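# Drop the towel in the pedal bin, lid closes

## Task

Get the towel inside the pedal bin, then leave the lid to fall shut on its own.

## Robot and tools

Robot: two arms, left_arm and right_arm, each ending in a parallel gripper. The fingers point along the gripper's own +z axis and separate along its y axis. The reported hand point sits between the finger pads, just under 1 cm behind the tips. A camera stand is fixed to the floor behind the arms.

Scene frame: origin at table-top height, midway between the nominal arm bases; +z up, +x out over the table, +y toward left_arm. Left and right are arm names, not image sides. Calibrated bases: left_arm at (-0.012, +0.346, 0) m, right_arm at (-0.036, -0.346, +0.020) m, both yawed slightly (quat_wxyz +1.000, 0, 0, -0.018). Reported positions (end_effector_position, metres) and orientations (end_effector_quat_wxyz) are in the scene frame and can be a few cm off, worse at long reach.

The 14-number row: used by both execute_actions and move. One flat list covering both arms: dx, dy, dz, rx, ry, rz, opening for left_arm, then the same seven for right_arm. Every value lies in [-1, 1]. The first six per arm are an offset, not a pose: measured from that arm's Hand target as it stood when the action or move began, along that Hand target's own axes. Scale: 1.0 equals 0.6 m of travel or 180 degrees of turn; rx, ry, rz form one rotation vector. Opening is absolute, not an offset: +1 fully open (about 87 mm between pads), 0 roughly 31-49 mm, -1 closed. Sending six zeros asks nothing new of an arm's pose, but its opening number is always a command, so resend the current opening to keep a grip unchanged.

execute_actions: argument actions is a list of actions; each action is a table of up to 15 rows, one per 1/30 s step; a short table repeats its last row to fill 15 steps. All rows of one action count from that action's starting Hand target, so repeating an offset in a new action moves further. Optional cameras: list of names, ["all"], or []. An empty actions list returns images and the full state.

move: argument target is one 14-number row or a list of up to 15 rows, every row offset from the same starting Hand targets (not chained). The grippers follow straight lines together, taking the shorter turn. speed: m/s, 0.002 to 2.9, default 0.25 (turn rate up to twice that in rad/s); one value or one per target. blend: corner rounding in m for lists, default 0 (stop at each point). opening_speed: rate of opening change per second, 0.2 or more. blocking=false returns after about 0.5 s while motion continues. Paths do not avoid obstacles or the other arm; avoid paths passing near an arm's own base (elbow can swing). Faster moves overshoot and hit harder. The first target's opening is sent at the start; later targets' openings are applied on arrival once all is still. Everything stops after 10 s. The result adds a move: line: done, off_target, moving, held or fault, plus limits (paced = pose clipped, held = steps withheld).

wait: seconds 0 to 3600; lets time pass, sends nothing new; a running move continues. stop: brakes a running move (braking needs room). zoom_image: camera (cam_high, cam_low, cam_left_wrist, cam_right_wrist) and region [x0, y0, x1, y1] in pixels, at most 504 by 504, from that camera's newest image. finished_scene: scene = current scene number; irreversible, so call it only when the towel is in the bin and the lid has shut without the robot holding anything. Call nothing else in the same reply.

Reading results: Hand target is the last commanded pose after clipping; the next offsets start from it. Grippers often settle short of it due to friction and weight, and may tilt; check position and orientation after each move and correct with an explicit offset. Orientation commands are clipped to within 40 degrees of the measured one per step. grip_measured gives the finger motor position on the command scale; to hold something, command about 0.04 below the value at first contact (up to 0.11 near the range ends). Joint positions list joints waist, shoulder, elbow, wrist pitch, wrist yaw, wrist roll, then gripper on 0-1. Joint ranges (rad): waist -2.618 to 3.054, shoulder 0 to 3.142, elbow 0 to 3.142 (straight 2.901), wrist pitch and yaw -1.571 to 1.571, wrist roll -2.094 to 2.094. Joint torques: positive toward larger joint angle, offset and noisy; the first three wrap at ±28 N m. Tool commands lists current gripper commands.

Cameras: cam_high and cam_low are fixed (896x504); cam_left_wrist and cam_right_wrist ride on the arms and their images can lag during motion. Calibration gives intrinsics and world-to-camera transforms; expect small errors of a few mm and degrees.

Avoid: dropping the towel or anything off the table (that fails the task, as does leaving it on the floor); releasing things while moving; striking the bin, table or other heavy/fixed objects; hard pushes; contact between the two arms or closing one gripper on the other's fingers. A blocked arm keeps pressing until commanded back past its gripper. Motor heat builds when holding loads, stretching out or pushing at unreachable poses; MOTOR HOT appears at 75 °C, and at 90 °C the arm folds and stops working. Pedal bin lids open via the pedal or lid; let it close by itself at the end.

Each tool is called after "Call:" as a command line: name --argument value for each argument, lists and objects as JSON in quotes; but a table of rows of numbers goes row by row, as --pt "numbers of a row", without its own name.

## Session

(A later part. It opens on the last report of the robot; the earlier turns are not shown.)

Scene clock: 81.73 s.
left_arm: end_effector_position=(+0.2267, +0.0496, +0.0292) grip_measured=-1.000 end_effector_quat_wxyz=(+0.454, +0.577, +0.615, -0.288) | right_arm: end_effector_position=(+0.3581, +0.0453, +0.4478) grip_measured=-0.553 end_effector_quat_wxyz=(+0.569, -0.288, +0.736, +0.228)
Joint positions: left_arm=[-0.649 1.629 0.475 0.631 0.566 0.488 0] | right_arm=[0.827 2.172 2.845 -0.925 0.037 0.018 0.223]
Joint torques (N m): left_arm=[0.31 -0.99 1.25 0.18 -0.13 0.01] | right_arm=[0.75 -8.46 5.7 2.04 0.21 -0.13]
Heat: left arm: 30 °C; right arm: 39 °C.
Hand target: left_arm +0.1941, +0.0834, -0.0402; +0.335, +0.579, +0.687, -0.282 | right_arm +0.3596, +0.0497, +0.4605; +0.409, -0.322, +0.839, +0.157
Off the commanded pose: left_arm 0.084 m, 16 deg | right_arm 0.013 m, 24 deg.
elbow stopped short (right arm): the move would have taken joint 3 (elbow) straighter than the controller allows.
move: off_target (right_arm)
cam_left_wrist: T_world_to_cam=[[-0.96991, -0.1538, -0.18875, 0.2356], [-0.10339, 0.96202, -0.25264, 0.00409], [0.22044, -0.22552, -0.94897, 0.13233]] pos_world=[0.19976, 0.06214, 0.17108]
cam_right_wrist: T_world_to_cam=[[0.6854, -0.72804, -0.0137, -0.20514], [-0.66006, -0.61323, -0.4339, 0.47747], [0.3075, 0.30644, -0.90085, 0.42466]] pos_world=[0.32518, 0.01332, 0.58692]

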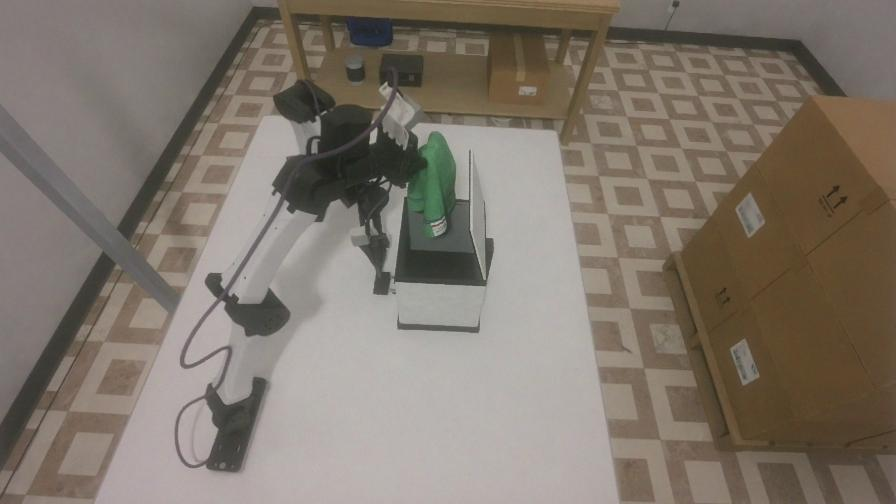

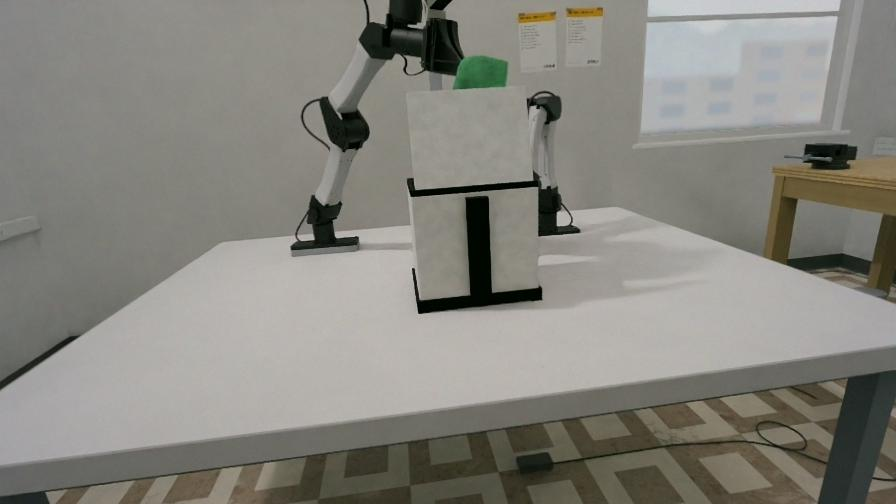

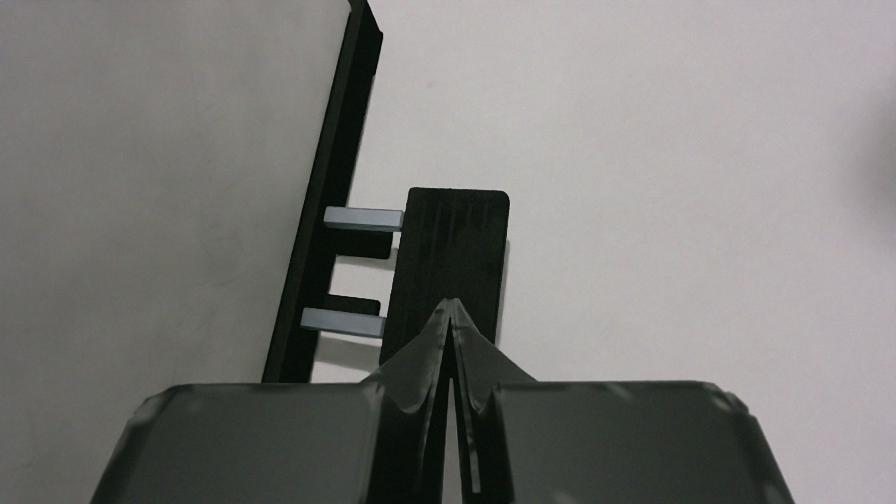

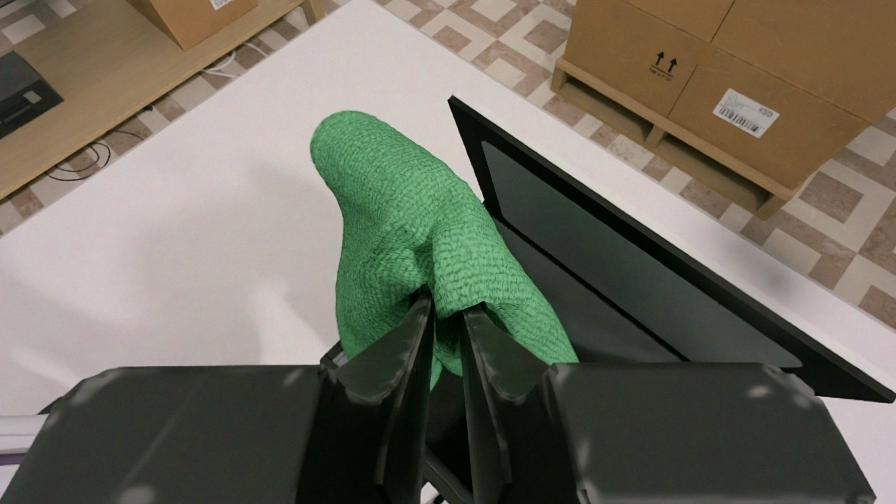

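Call:
move --target '[0, 0, 0, 0, 0, 0, -1, 0.2548, -0.047, 0.2032, 0, 0.0778, 0, -1]' --speed 0.2 --cameras '["all"]'

Scene clock: 87.10 s.
left_arm: end_effector_position=(+0.2267, +0.0496, +0.0292) grip_measured=-1.000 end_effector_quat_wxyz=(+0.454, +0.577, +0.615, -0.288) | right_arm: end_effector_position=(+0.3763, +0.0302, +0.2597) grip_measured=-0.553 end_effector_quat_wxyz=(+0.352, -0.330, +0.866, +0.134)
Joint positions: left_arm=[-0.649 1.629 0.475 0.631 0.566 0.488 0] | right_arm=[0.777 2.41 2.845 -1.233 0.011 0.01 0.223]
Joint torques (N m): left_arm=[0.27 -1.13 1.24 0.2 -0.12 0.02] | right_arm=[-0.38 -10.63 6.26 1.5 -0.02 -0.26]
Heat: left arm: 29 °C; right arm: 39 °C.
Hand target: left_arm +0.1941, +0.0834, -0.0402; +0.335, +0.579, +0.687, -0.282 | right_arm +0.3798, +0.0300, +0.2648; +0.303, -0.339, +0.883, +0.117
Off the commanded pose: left_arm 0.084 m, 16 deg | right_arm 0.006 m, 6 deg.
elbow stopped short (right arm): the move would have taken joint 3 (elbow) straighter than the controller allows.
move: off_target (right_arm)
cam_left_wrist: T_world_to_cam=[[-0.96991, -0.1538, -0.18875, 0.2356], [-0.10339, 0.96202, -0.25264, 0.00409], [0.22044, -0.22552, -0.94897, 0.13233]] pos_world=[0.19976, 0.06214, 0.17108]
cam_right_wrist: T_world_to_cam=[[0.66508, -0.74675, -0.00599, -0.2249], [-0.74292, -0.66243, 0.0962, 0.29373], [-0.0758, -0.05953, -0.99534, 0.43413]] pos_world=[0.4007, 0.05248, 0.40251]

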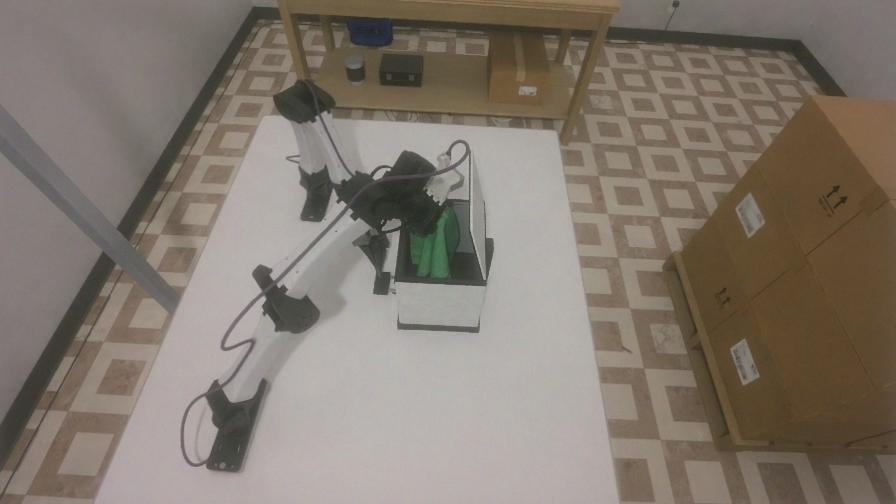

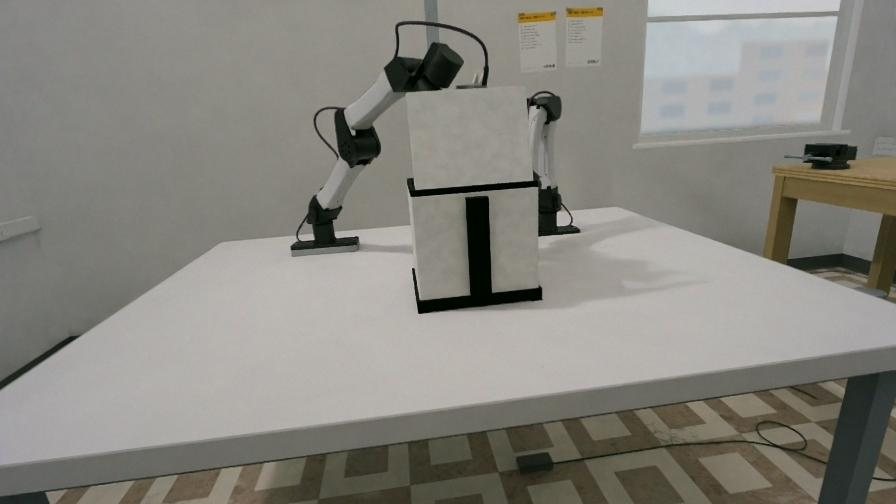

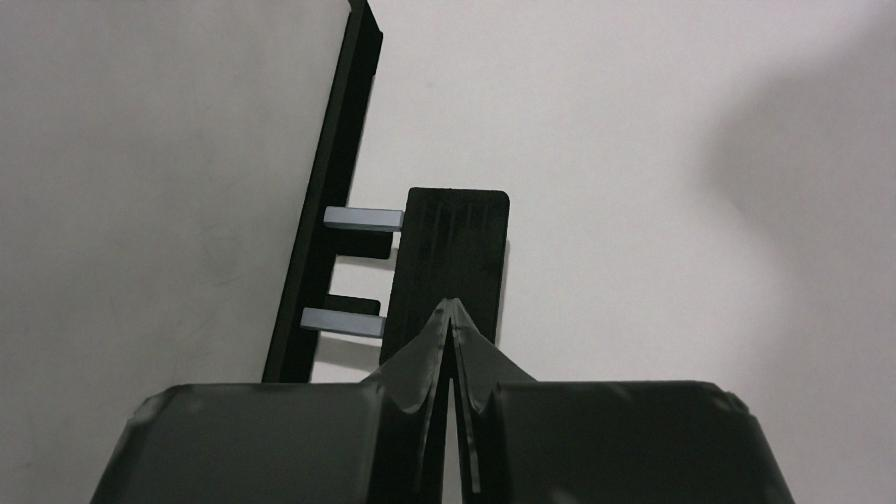

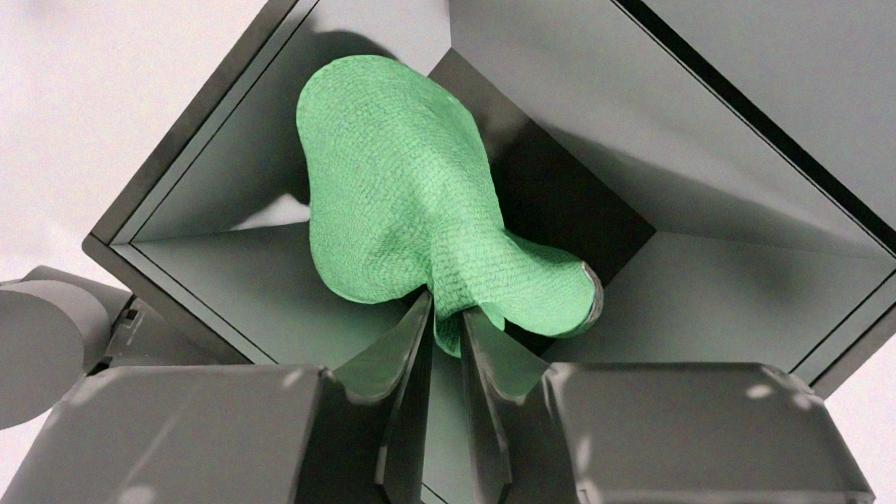

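Call:
move --pt "0 0 0 0 0 0 -1 0 0 0 0 0 0 0.6" --pt "0 0 0 0 0 0 -1 0.0 0 -0.37 0 0 0 0.6" --speed 0.25 --cameras '["cam_high", "cam_right_wrist"]'

Scene clock: 91.57 s.
left_arm: end_effector_position=(+0.2267, +0.0496, +0.0292) grip_measured=-1.000 end_effector_quat_wxyz=(+0.454, +0.577, +0.615, -0.288) | right_arm: end_effector_position=(+0.2824, -0.0559, +0.4280) grip_measured=+0.600 end_effector_quat_wxyz=(+0.446, -0.312, +0.821, +0.171)
Joint positions: left_arm=[-0.649 1.629 0.475 0.631 0.566 0.488 0] | right_arm=[0.777 1.995 2.854 -1.433 0.011 0.009 0.8]
Joint torques (N m): left_arm=[0.29 -0.95 1.13 0.2 -0.11 0.06] | right_arm=[-0.29 -8.72 4.16 1.64 -0.01 -0.26]
Heat: left arm: 29 °C; right arm: 40 °C.
Hand target: left_arm +0.1941, +0.0834, -0.0402; +0.335, +0.579, +0.687, -0.282 | right_arm +0.2784, -0.0615, +0.4398; +0.303, -0.339, +0.883, +0.117
Off the commanded pose: left_arm 0.084 m, 16 deg | right_arm 0.014 m, 19 deg.
elbow stopped short (right arm): the move would have taken joint 3 (elbow) straighter than the controller allows.
move: off_target (right_arm)
cam_right_wrist: T_world_to_cam=[[0.66649, -0.74546, -0.00864, -0.2249], [-0.7402, -0.66031, -0.12687, 0.24546], [0.08887, 0.09095, -0.99188, 0.54984]] pos_world=[0.28272, -0.05558, 0.57457]

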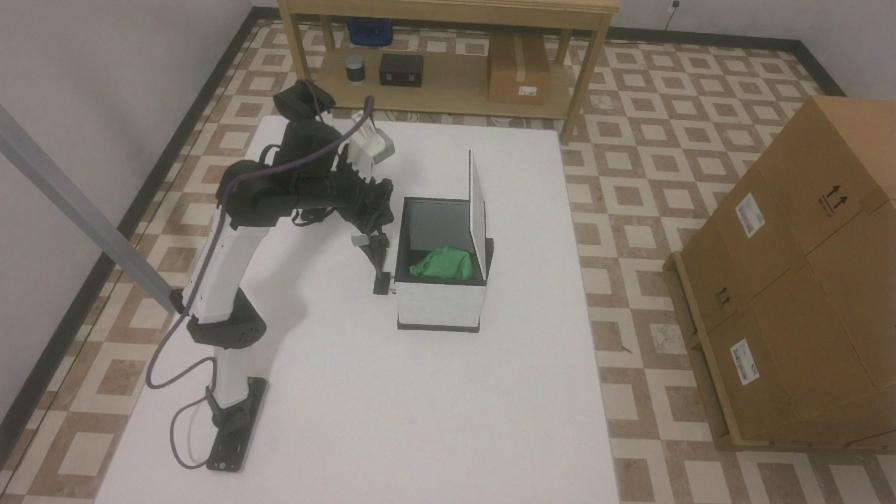

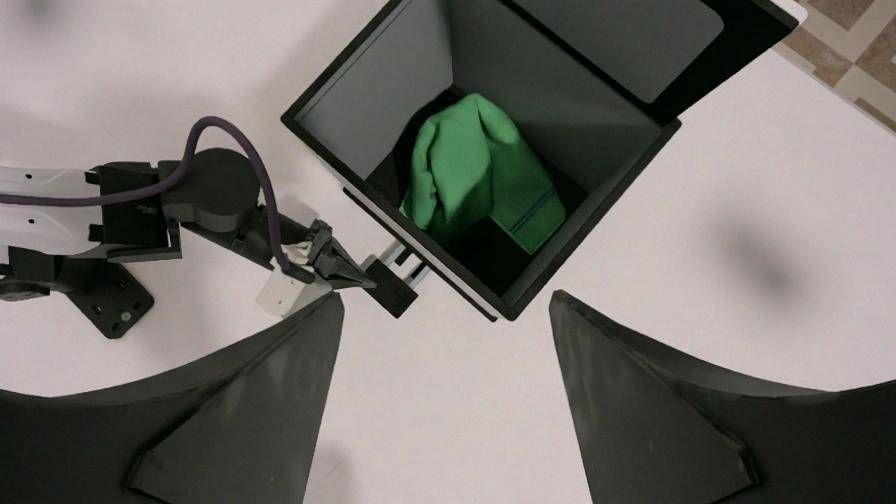

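Call:
move --pt "-0.1625 0.0448 -0.0353 0 0 0 -1 0 0 0 0 0 0 0.6" --pt "-0.2357 0.0433 -0.1315 0 0 0 -1 0 0 0 0 0 0 0.6" --speed '[0.06, 0.2]' --blend '[0.02, 0]' --cameras '["cam_high", "cam_low"]'

Scene clock: 96.13 s.
left_arm: end_effector_position=(+0.2176, +0.0662, +0.1038) grip_measured=-1.000 end_effector_quat_wxyz=(+0.319, +0.577, +0.698, -0.280) | right_arm: end_effector_position=(+0.2823, -0.0560, +0.4279) grip_measured=+0.600 end_effector_quat_wxyz=(+0.446, -0.312, +0.821, +0.171)
Joint positions: left_arm=[-0.641 1.433 0.905 -0.315 0.541 0.493 0] | right_arm=[0.777 1.995 2.854 -1.434 0.011 0.009 0.8]
Joint torques (N m): left_arm=[0.84 -5.83 9.58 1.65 0.25 0.11] | right_arm=[-0.28 -8.7 4.15 1.64 -0.01 -0.25]
Heat: left arm: 29 °C; right arm: 39 °C.
Hand target: left_arm +0.2240, +0.0631, +0.1197; +0.335, +0.579, +0.687, -0.282 | right_arm +0.2784, -0.0615, +0.4398; +0.303, -0.339, +0.883, +0.117
Off the commanded pose: left_arm 0.017 m, 2 deg | right_arm 0.014 m, 19 deg.
elbow stopped short (right arm): the move would have taken joint 3 (elbow) straighter than the controller allows.
move: off_target (left_arm)

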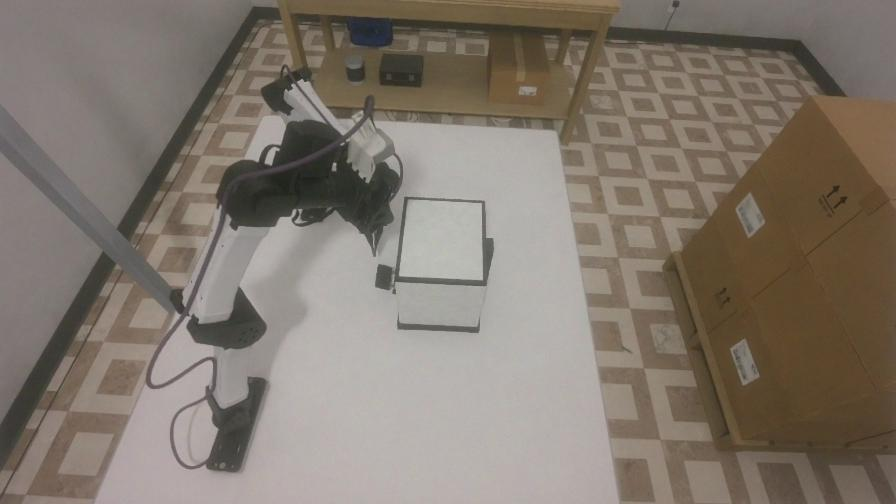

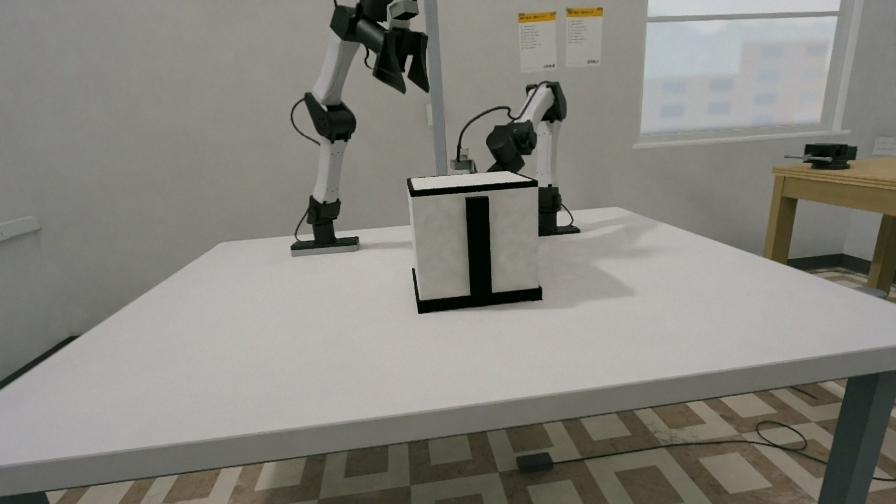

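Call:
finished_scene --scene 1

The scene is finished: the task was done.


## Next scene

The same job, from a new start.

Call:
execute_actions --actions '[]'

Scene clock: 0.00 s.
left_arm: end_effector_position=(+0.3756, +0.3228, +0.0741) grip_measured=+1.000 end_effector_quat_wxyz=(+0.651, +0.008, +0.759, +0.031) | right_arm: end_effector_position=(+0.3394, -0.3734, +0.0733) grip_measured=+1.000 end_effector_quat_wxyz=(+0.614, +0.034, +0.789, -0.002)
Joint positions: left_arm=[-0.105 1.623 0.291 1.177 -0.177 0.03 1] | right_arm=[-0.068 1.59 0.274 1.066 -0.055 0.025 1]
Joint velocities: within noise
Joint torques (N m): no reading
Heat: left arm: 25 °C; right arm: 26 °C.
Hand target: left_arm +0.3774, +0.3226, +0.0778; +0.654, +0.007, +0.756, +0.030 | right_arm +0.3432, -0.3738, +0.0807; +0.623, +0.033, +0.782, -0.003
Tool commands: left_gripper/opening=+1.0 right_gripper/opening=+1.0
camera_calibration:
cam_left_wrist: T_world_to_cam=[[0.02103, -0.99661, -0.07951, 0.32234], [-0.8523, 0.0237, -0.52251, 0.3722], [0.52262, 0.07876, -0.84892, -0.01526]] pos_world=[0.31843, 0.31363, 0.20715]
cam_right_wrist: T_world_to_cam=[[-0.05189, -0.9977, -0.04353, -0.35053], [-0.89749, 0.06571, -0.43611, 0.38018], [0.43797, 0.01644, -0.89884, 0.06865]] pos_world=[0.29295, -0.37584, 0.21224]

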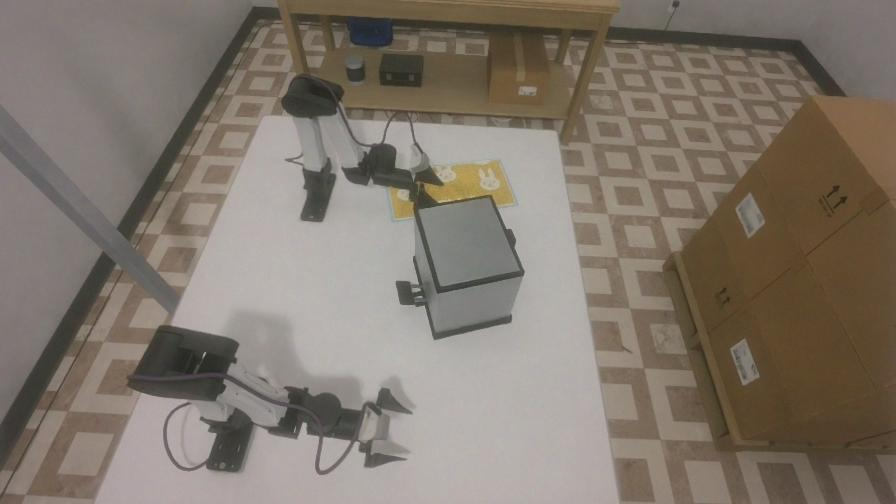

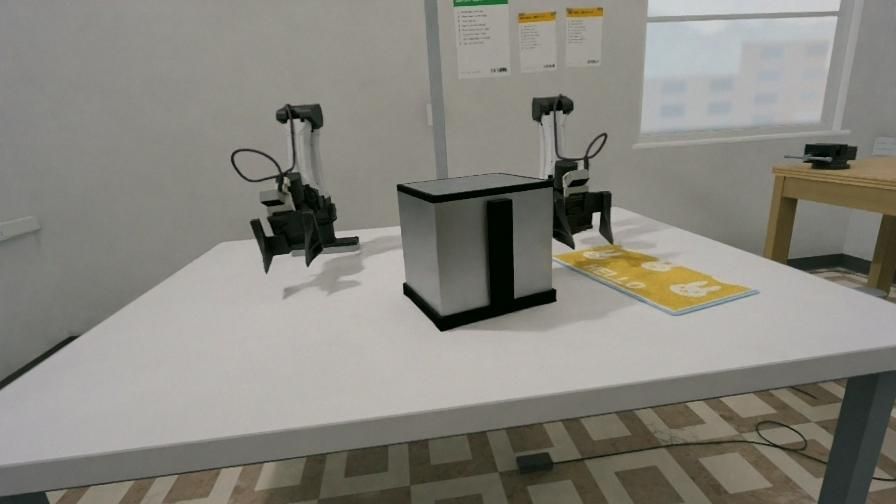

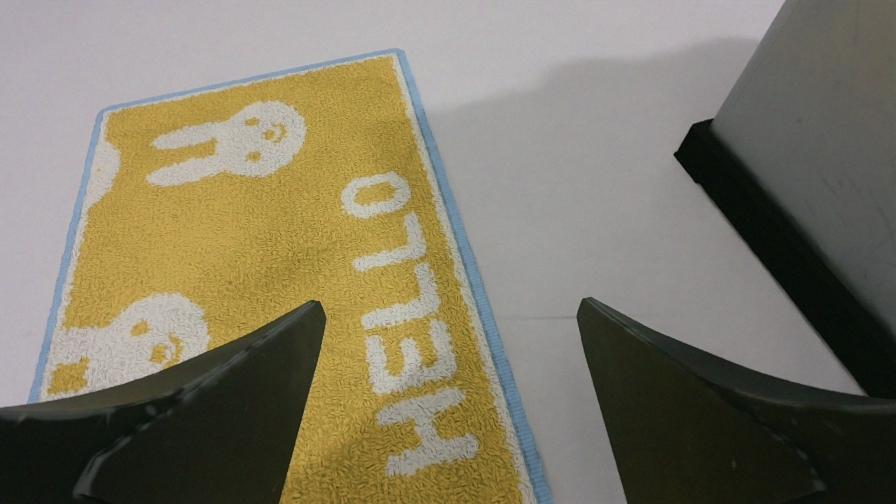

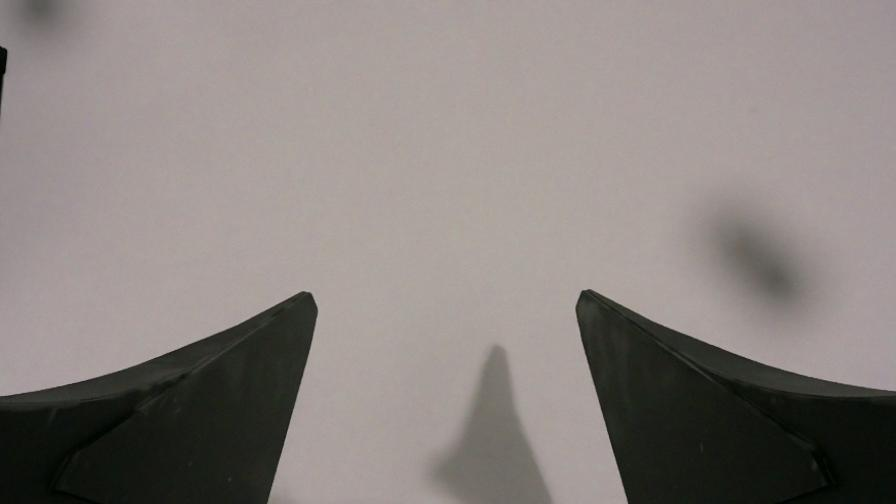

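Call:
move --pt "-0.0203 0.1285 0.0473 -0.0192 0.2661 -0.0341 0.6 -0.0193 0.3852 -0.1428 -0.3124 0.0916 -0.1568 -1" --pt "-0.0203 0.1285 0.0473 -0.0256 0.3548 -0.0455 0.6 0.0357 0.5833 -0.0923 -0.4165 0.1221 -0.2091 -1" --pt "0.1268 0.1202 0.0768 -0.0256 0.3548 -0.0455 -1 0.2533 0.4963 -0.1213 -0.4165 0.1221 -0.2091 -1" --pt "-0.2843 0.1102 -0.0002 -0.0256 0.3548 -0.0455 -1 0.2533 0.4963 -0.1213 -0.4165 0.1221 -0.2091 -1" --speed '[0.35, 0.25, 0.09, 0.2]' --blend '[0.04, 0.01, 0, 0]' --cameras '["all"]'

Scene clock: 23.83 s.
left_arm: end_effector_position=(+0.3978, +0.3821, +0.2481) grip_measured=-1.000 end_effector_quat_wxyz=(+0.202, -0.082, +0.976, +0.012) | right_arm: end_effector_position=(+0.2845, -0.0361, +0.0301) grip_measured=-1.000 end_effector_quat_wxyz=(-0.451, +0.587, -0.608, -0.287)
Joint positions: left_arm=[0.124 2.077 2.471 -1.558 -0.022 -0.077 0] | right_arm=[0.593 1.923 0.781 0.554 -0.685 -0.601 0]
Joint torques (N m): left_arm=[-0.79 -7.19 7.92 1.18 -0.15 -0.12] | right_arm=[0.09 -2.7 1.63 -0.03 0.52 -0.17]
Heat: left arm: 27 °C; right arm: 27 °C.
Hand target: left_arm +0.3999, +0.3801, +0.2500; +0.156, -0.086, +0.984, +0.014 | right_arm +0.2550, -0.0662, -0.0401; -0.336, +0.578, -0.688, -0.282
Off the commanded pose: left_arm 0.003 m, 5 deg | right_arm 0.082 m, 16 deg.
joint sent to its limit (left arm) — joint 4 (wrist pitch), lower limit. The joint targets are off in orientation, not in position.
move: off_target (left_arm, right_arm); target 3's new opening was sent with left_arm's hand 0.015 m and 1 deg from that target
cam_left_wrist: T_world_to_cam=[[0.14204, -0.98985, 0.00449, 0.32323], [-0.88767, -0.12536, 0.44309, 0.31213], [-0.43803, -0.06692, -0.89647, 0.56583]] pos_world=[0.47901, 0.39695, 0.3675]
cam_right_wrist: T_world_to_cam=[[0.9741, -0.14347, 0.17478, -0.28636], [-0.09847, -0.96495, -0.24328, 0.01963], [0.20356, 0.21977, -0.95408, 0.12403]] pos_world=[0.25562, -0.0494, 0.17316]

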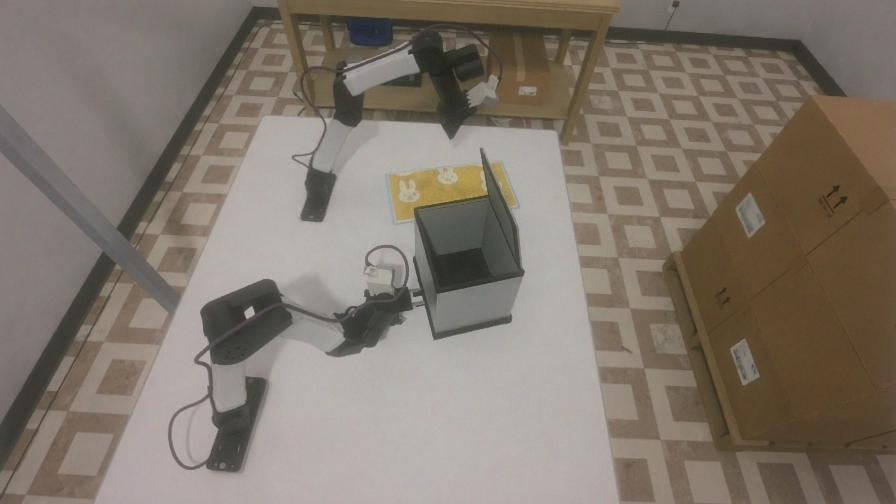

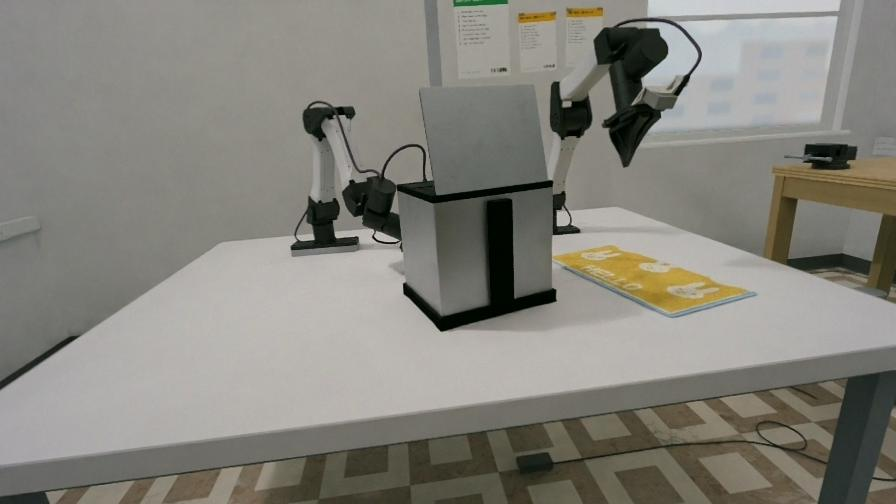

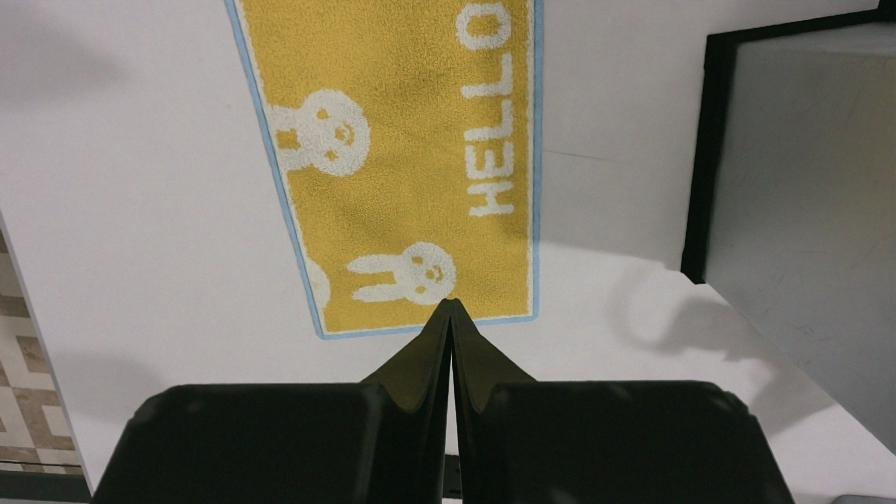

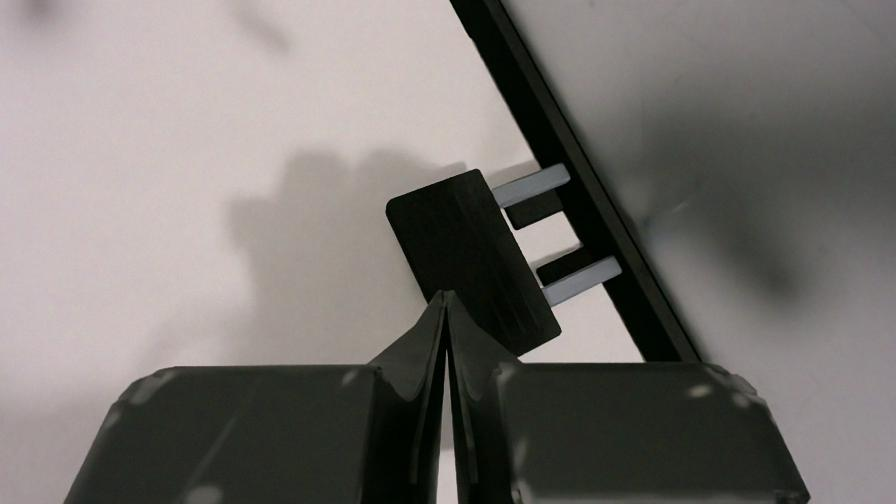

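Call:
move --pt "0.0828 0.0285 0.2885 0 0 0 0.7 0 0 0 0 0 0 -1" --pt "0.1233 0.0263 0.4507 0 0 0 -1 0 0 0 0 0 0 -1" --pt "-0.0258 0 -0.0793 0 -0.122 0 -1 0 0 0 0 0 0 -1" --speed '[0.25, 0.08, 0.2]' --blend '[0.01, 0, 0]' --opening_speed 1.5 --cameras '["cam_high", "cam_left_wrist"]'

Scene clock: 35.60 s.
left_arm: end_effector_position=(+0.3967, +0.3811, +0.2956) grip_measured=-0.585 end_effector_quat_wxyz=(+0.337, -0.078, +0.938, +0.027) | right_arm: end_effector_position=(+0.2845, -0.0361, +0.0301) grip_measured=-1.000 end_effector_quat_wxyz=(-0.451, +0.587, -0.608, -0.287)
Joint positions: left_arm=[0.105 1.788 2.153 -1.249 -0.059 -0.075 0.207] | right_arm=[0.593 1.923 0.781 0.554 -0.685 -0.601 0]
Joint torques (N m): left_arm=[-0.75 -5.52 8.5 1.73 -0.21 -0.1] | right_arm=[0.08 -2.7 1.63 -0.04 0.51 -0.17]
Heat: left arm: 28 °C; right arm: 27 °C.
Hand target: left_arm +0.3998, +0.3800, +0.3000; +0.341, -0.082, +0.936, +0.030 | right_arm +0.2550, -0.0662, -0.0401; -0.336, +0.578, -0.688, -0.282
Off the commanded pose: left_arm 0.005 m, 1 deg | right_arm 0.082 m, 16 deg.
move: done; target 2's new opening was sent with left_arm's hand 0.040 m and 2 deg from that target
cam_left_wrist: T_world_to_cam=[[0.14312, -0.98966, -0.00989, 0.32593], [-0.97402, -0.14262, 0.17592, 0.40972], [-0.17551, -0.01554, -0.98435, 0.51006]] pos_world=[0.44195, 0.38892, 0.43323]

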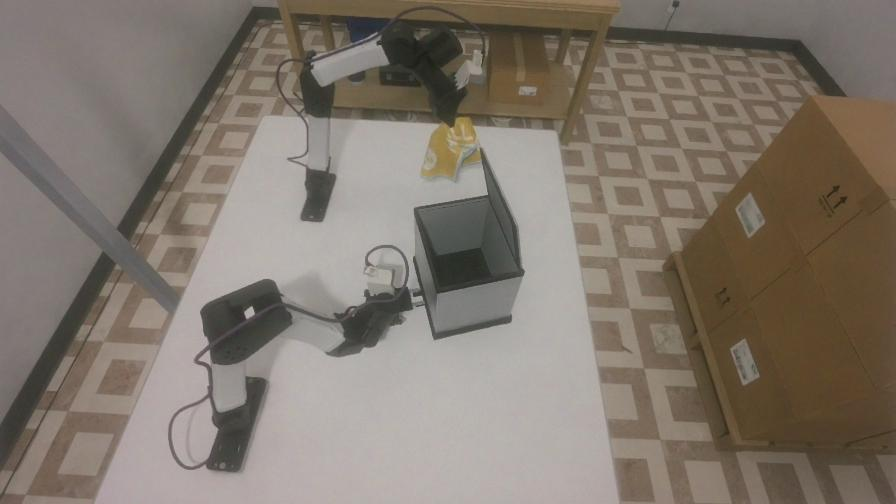

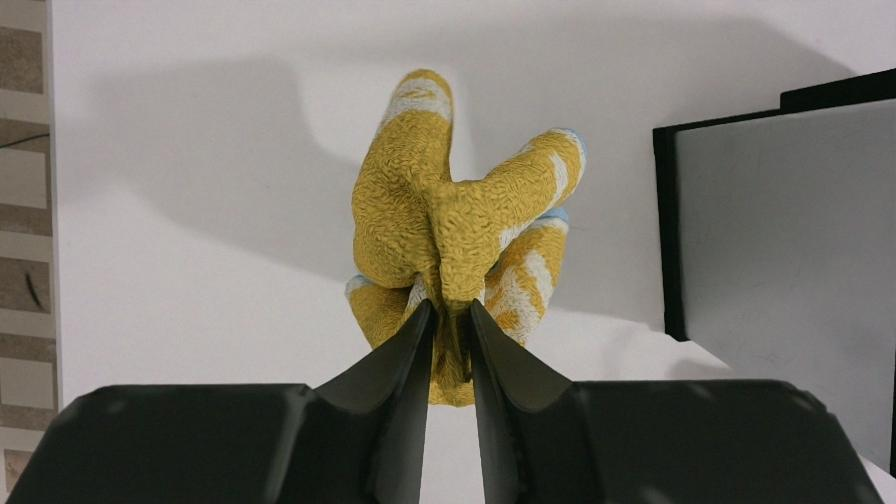

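Call:
move --pt "-0.0832 -0.224 -0.2132 0.1 -0.0577 0.081 -1 0 0 0 0 0 0 -1" --pt "-0.1105 -0.5638 -0.2335 0.1999 -0.1154 0.1617 -1 0 0 0 0 0 0 -1" --pt "0.0885 -0.5948 0.0082 0.178 -0.0418 0.1839 0.6 0 0 0 0 0 0 -1" --pt "0.0748 -0.3908 -0.3153 0.178 -0.0418 0.1839 0.6 0 0 0 0 0 0 -1" --speed '[0.3, 0.3, 0.2, 0.3]' --blend '[0.06, 0.03, 0, 0]' --cameras '["cam_high", "cam_left_wrist"]'

Scene clock: 47.03 s.
left_arm: end_effector_position=(+0.2920, +0.1206, +0.4109) grip_measured=+0.600 end_effector_quat_wxyz=(+0.422, +0.275, +0.852, -0.140) | right_arm: end_effector_position=(+0.2845, -0.0361, +0.0301) grip_measured=-1.000 end_effector_quat_wxyz=(-0.451, +0.587, -0.608, -0.287)
Joint positions: left_arm=[-0.601 1.885 2.796 -1.559 -0.004 -0.011 0.8] | right_arm=[0.593 1.923 0.781 0.554 -0.685 -0.601 0]
Joint torques (N m): left_arm=[-0.77 -5.9 5.38 1.92 -0.14 0.01] | right_arm=[0.09 -2.69 1.62 -0.03 0.52 -0.17]
Heat: left arm: 29 °C; right arm: 27 °C.
Hand target: left_arm +0.2870, +0.1220, +0.4161; +0.387, +0.282, +0.869, -0.126 | right_arm +0.2550, -0.0662, -0.0401; -0.336, +0.578, -0.688, -0.282
Off the commanded pose: left_arm 0.007 m, 5 deg | right_arm 0.082 m, 16 deg.
elbow stopped short (left arm): the move would have taken joint 3 (elbow) straighter than the controller allows.
joint sent to its limit (left arm) — joint 4 (wrist pitch), lower limit. The joint targets are off in orientation, not in position.
move: off_target (left_arm); target 3's new opening was sent with left_arm's hand 0.021 m and 3 deg from that target
cam_left_wrist: T_world_to_cam=[[-0.60155, -0.79876, -0.01076, 0.27904], [-0.79718, 0.60111, -0.05633, 0.20442], [0.05146, -0.02531, -0.99835, 0.54178]] pos_world=[0.30293, 0.11372, 0.55541]

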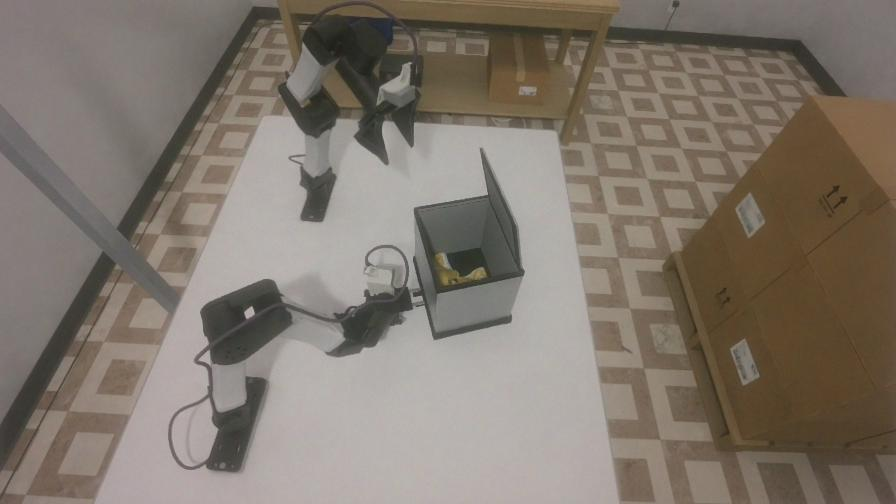

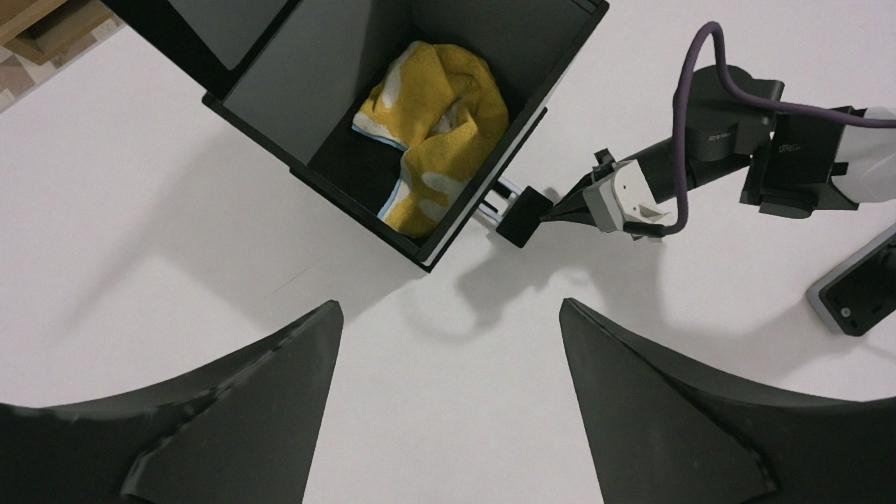

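Towel is in the bin. Release the pedal slowly.

Call:
move --pt "0 0 0 0 0 0 0.6 -0.1773 -0.0537 -0.0493 0 0 0 -1" --pt "0 0 0 0 0 0 0.6 -0.1975 -0.0422 -0.1535 0 0 0 -1" --speed '[0.07, 0.2]' --blend '[0.02, 0]' --cameras '["cam_high"]'

Scene clock: 51.03 s.
left_arm: end_effector_position=(+0.2919, +0.1207, +0.4108) grip_measured=+0.600 end_effector_quat_wxyz=(+0.422, +0.275, +0.852, -0.140) | right_arm: end_effector_position=(+0.2727, -0.0724, +0.0883) grip_measured=-1.000 end_effector_quat_wxyz=(+0.311, -0.575, +0.702, +0.283)
Joint positions: left_arm=[-0.601 1.885 2.796 -1.559 -0.004 -0.011 0.8] | right_arm=[0.549 1.739 1.09 -0.295 -0.648 -0.642 0]
Joint torques (N m): left_arm=[-0.81 -5.9 5.31 1.9 -0.14 -0.02] | right_arm=[-0.36 -10.63 7.27 1.18 -0.33 -0.28]
Heat: left arm: 29 °C; right arm: 28 °C.
Hand target: left_arm +0.2870, +0.1220, +0.4160; +0.387, +0.282, +0.869, -0.126 | right_arm +0.2800, -0.0702, +0.1100; +0.336, -0.578, +0.688, +0.282
Off the commanded pose: left_arm 0.007 m, 5 deg | right_arm 0.023 m, 3 deg.
joint sent to its limit (left arm) — joint 4 (wrist pitch), lower limit. The joint targets are off in orientation, not in position.
move: off_target (right_arm)

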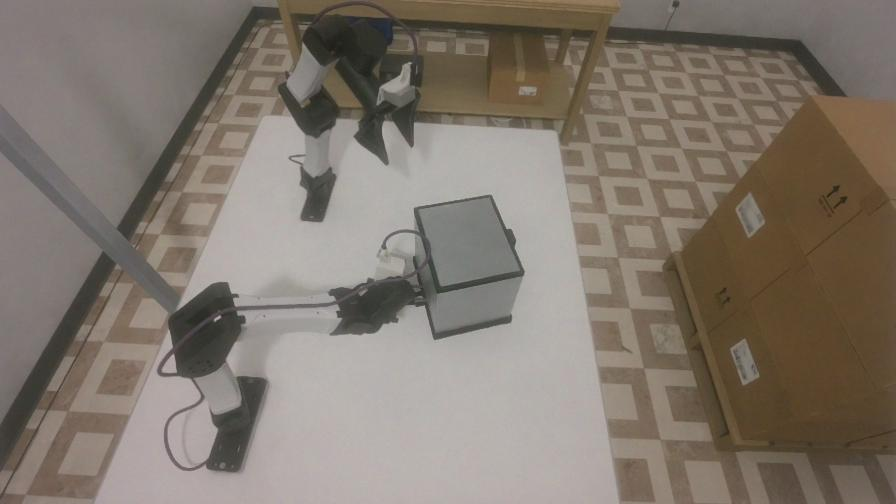

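Call:
finished_scene --scene 2

The scene is finished: the task was done.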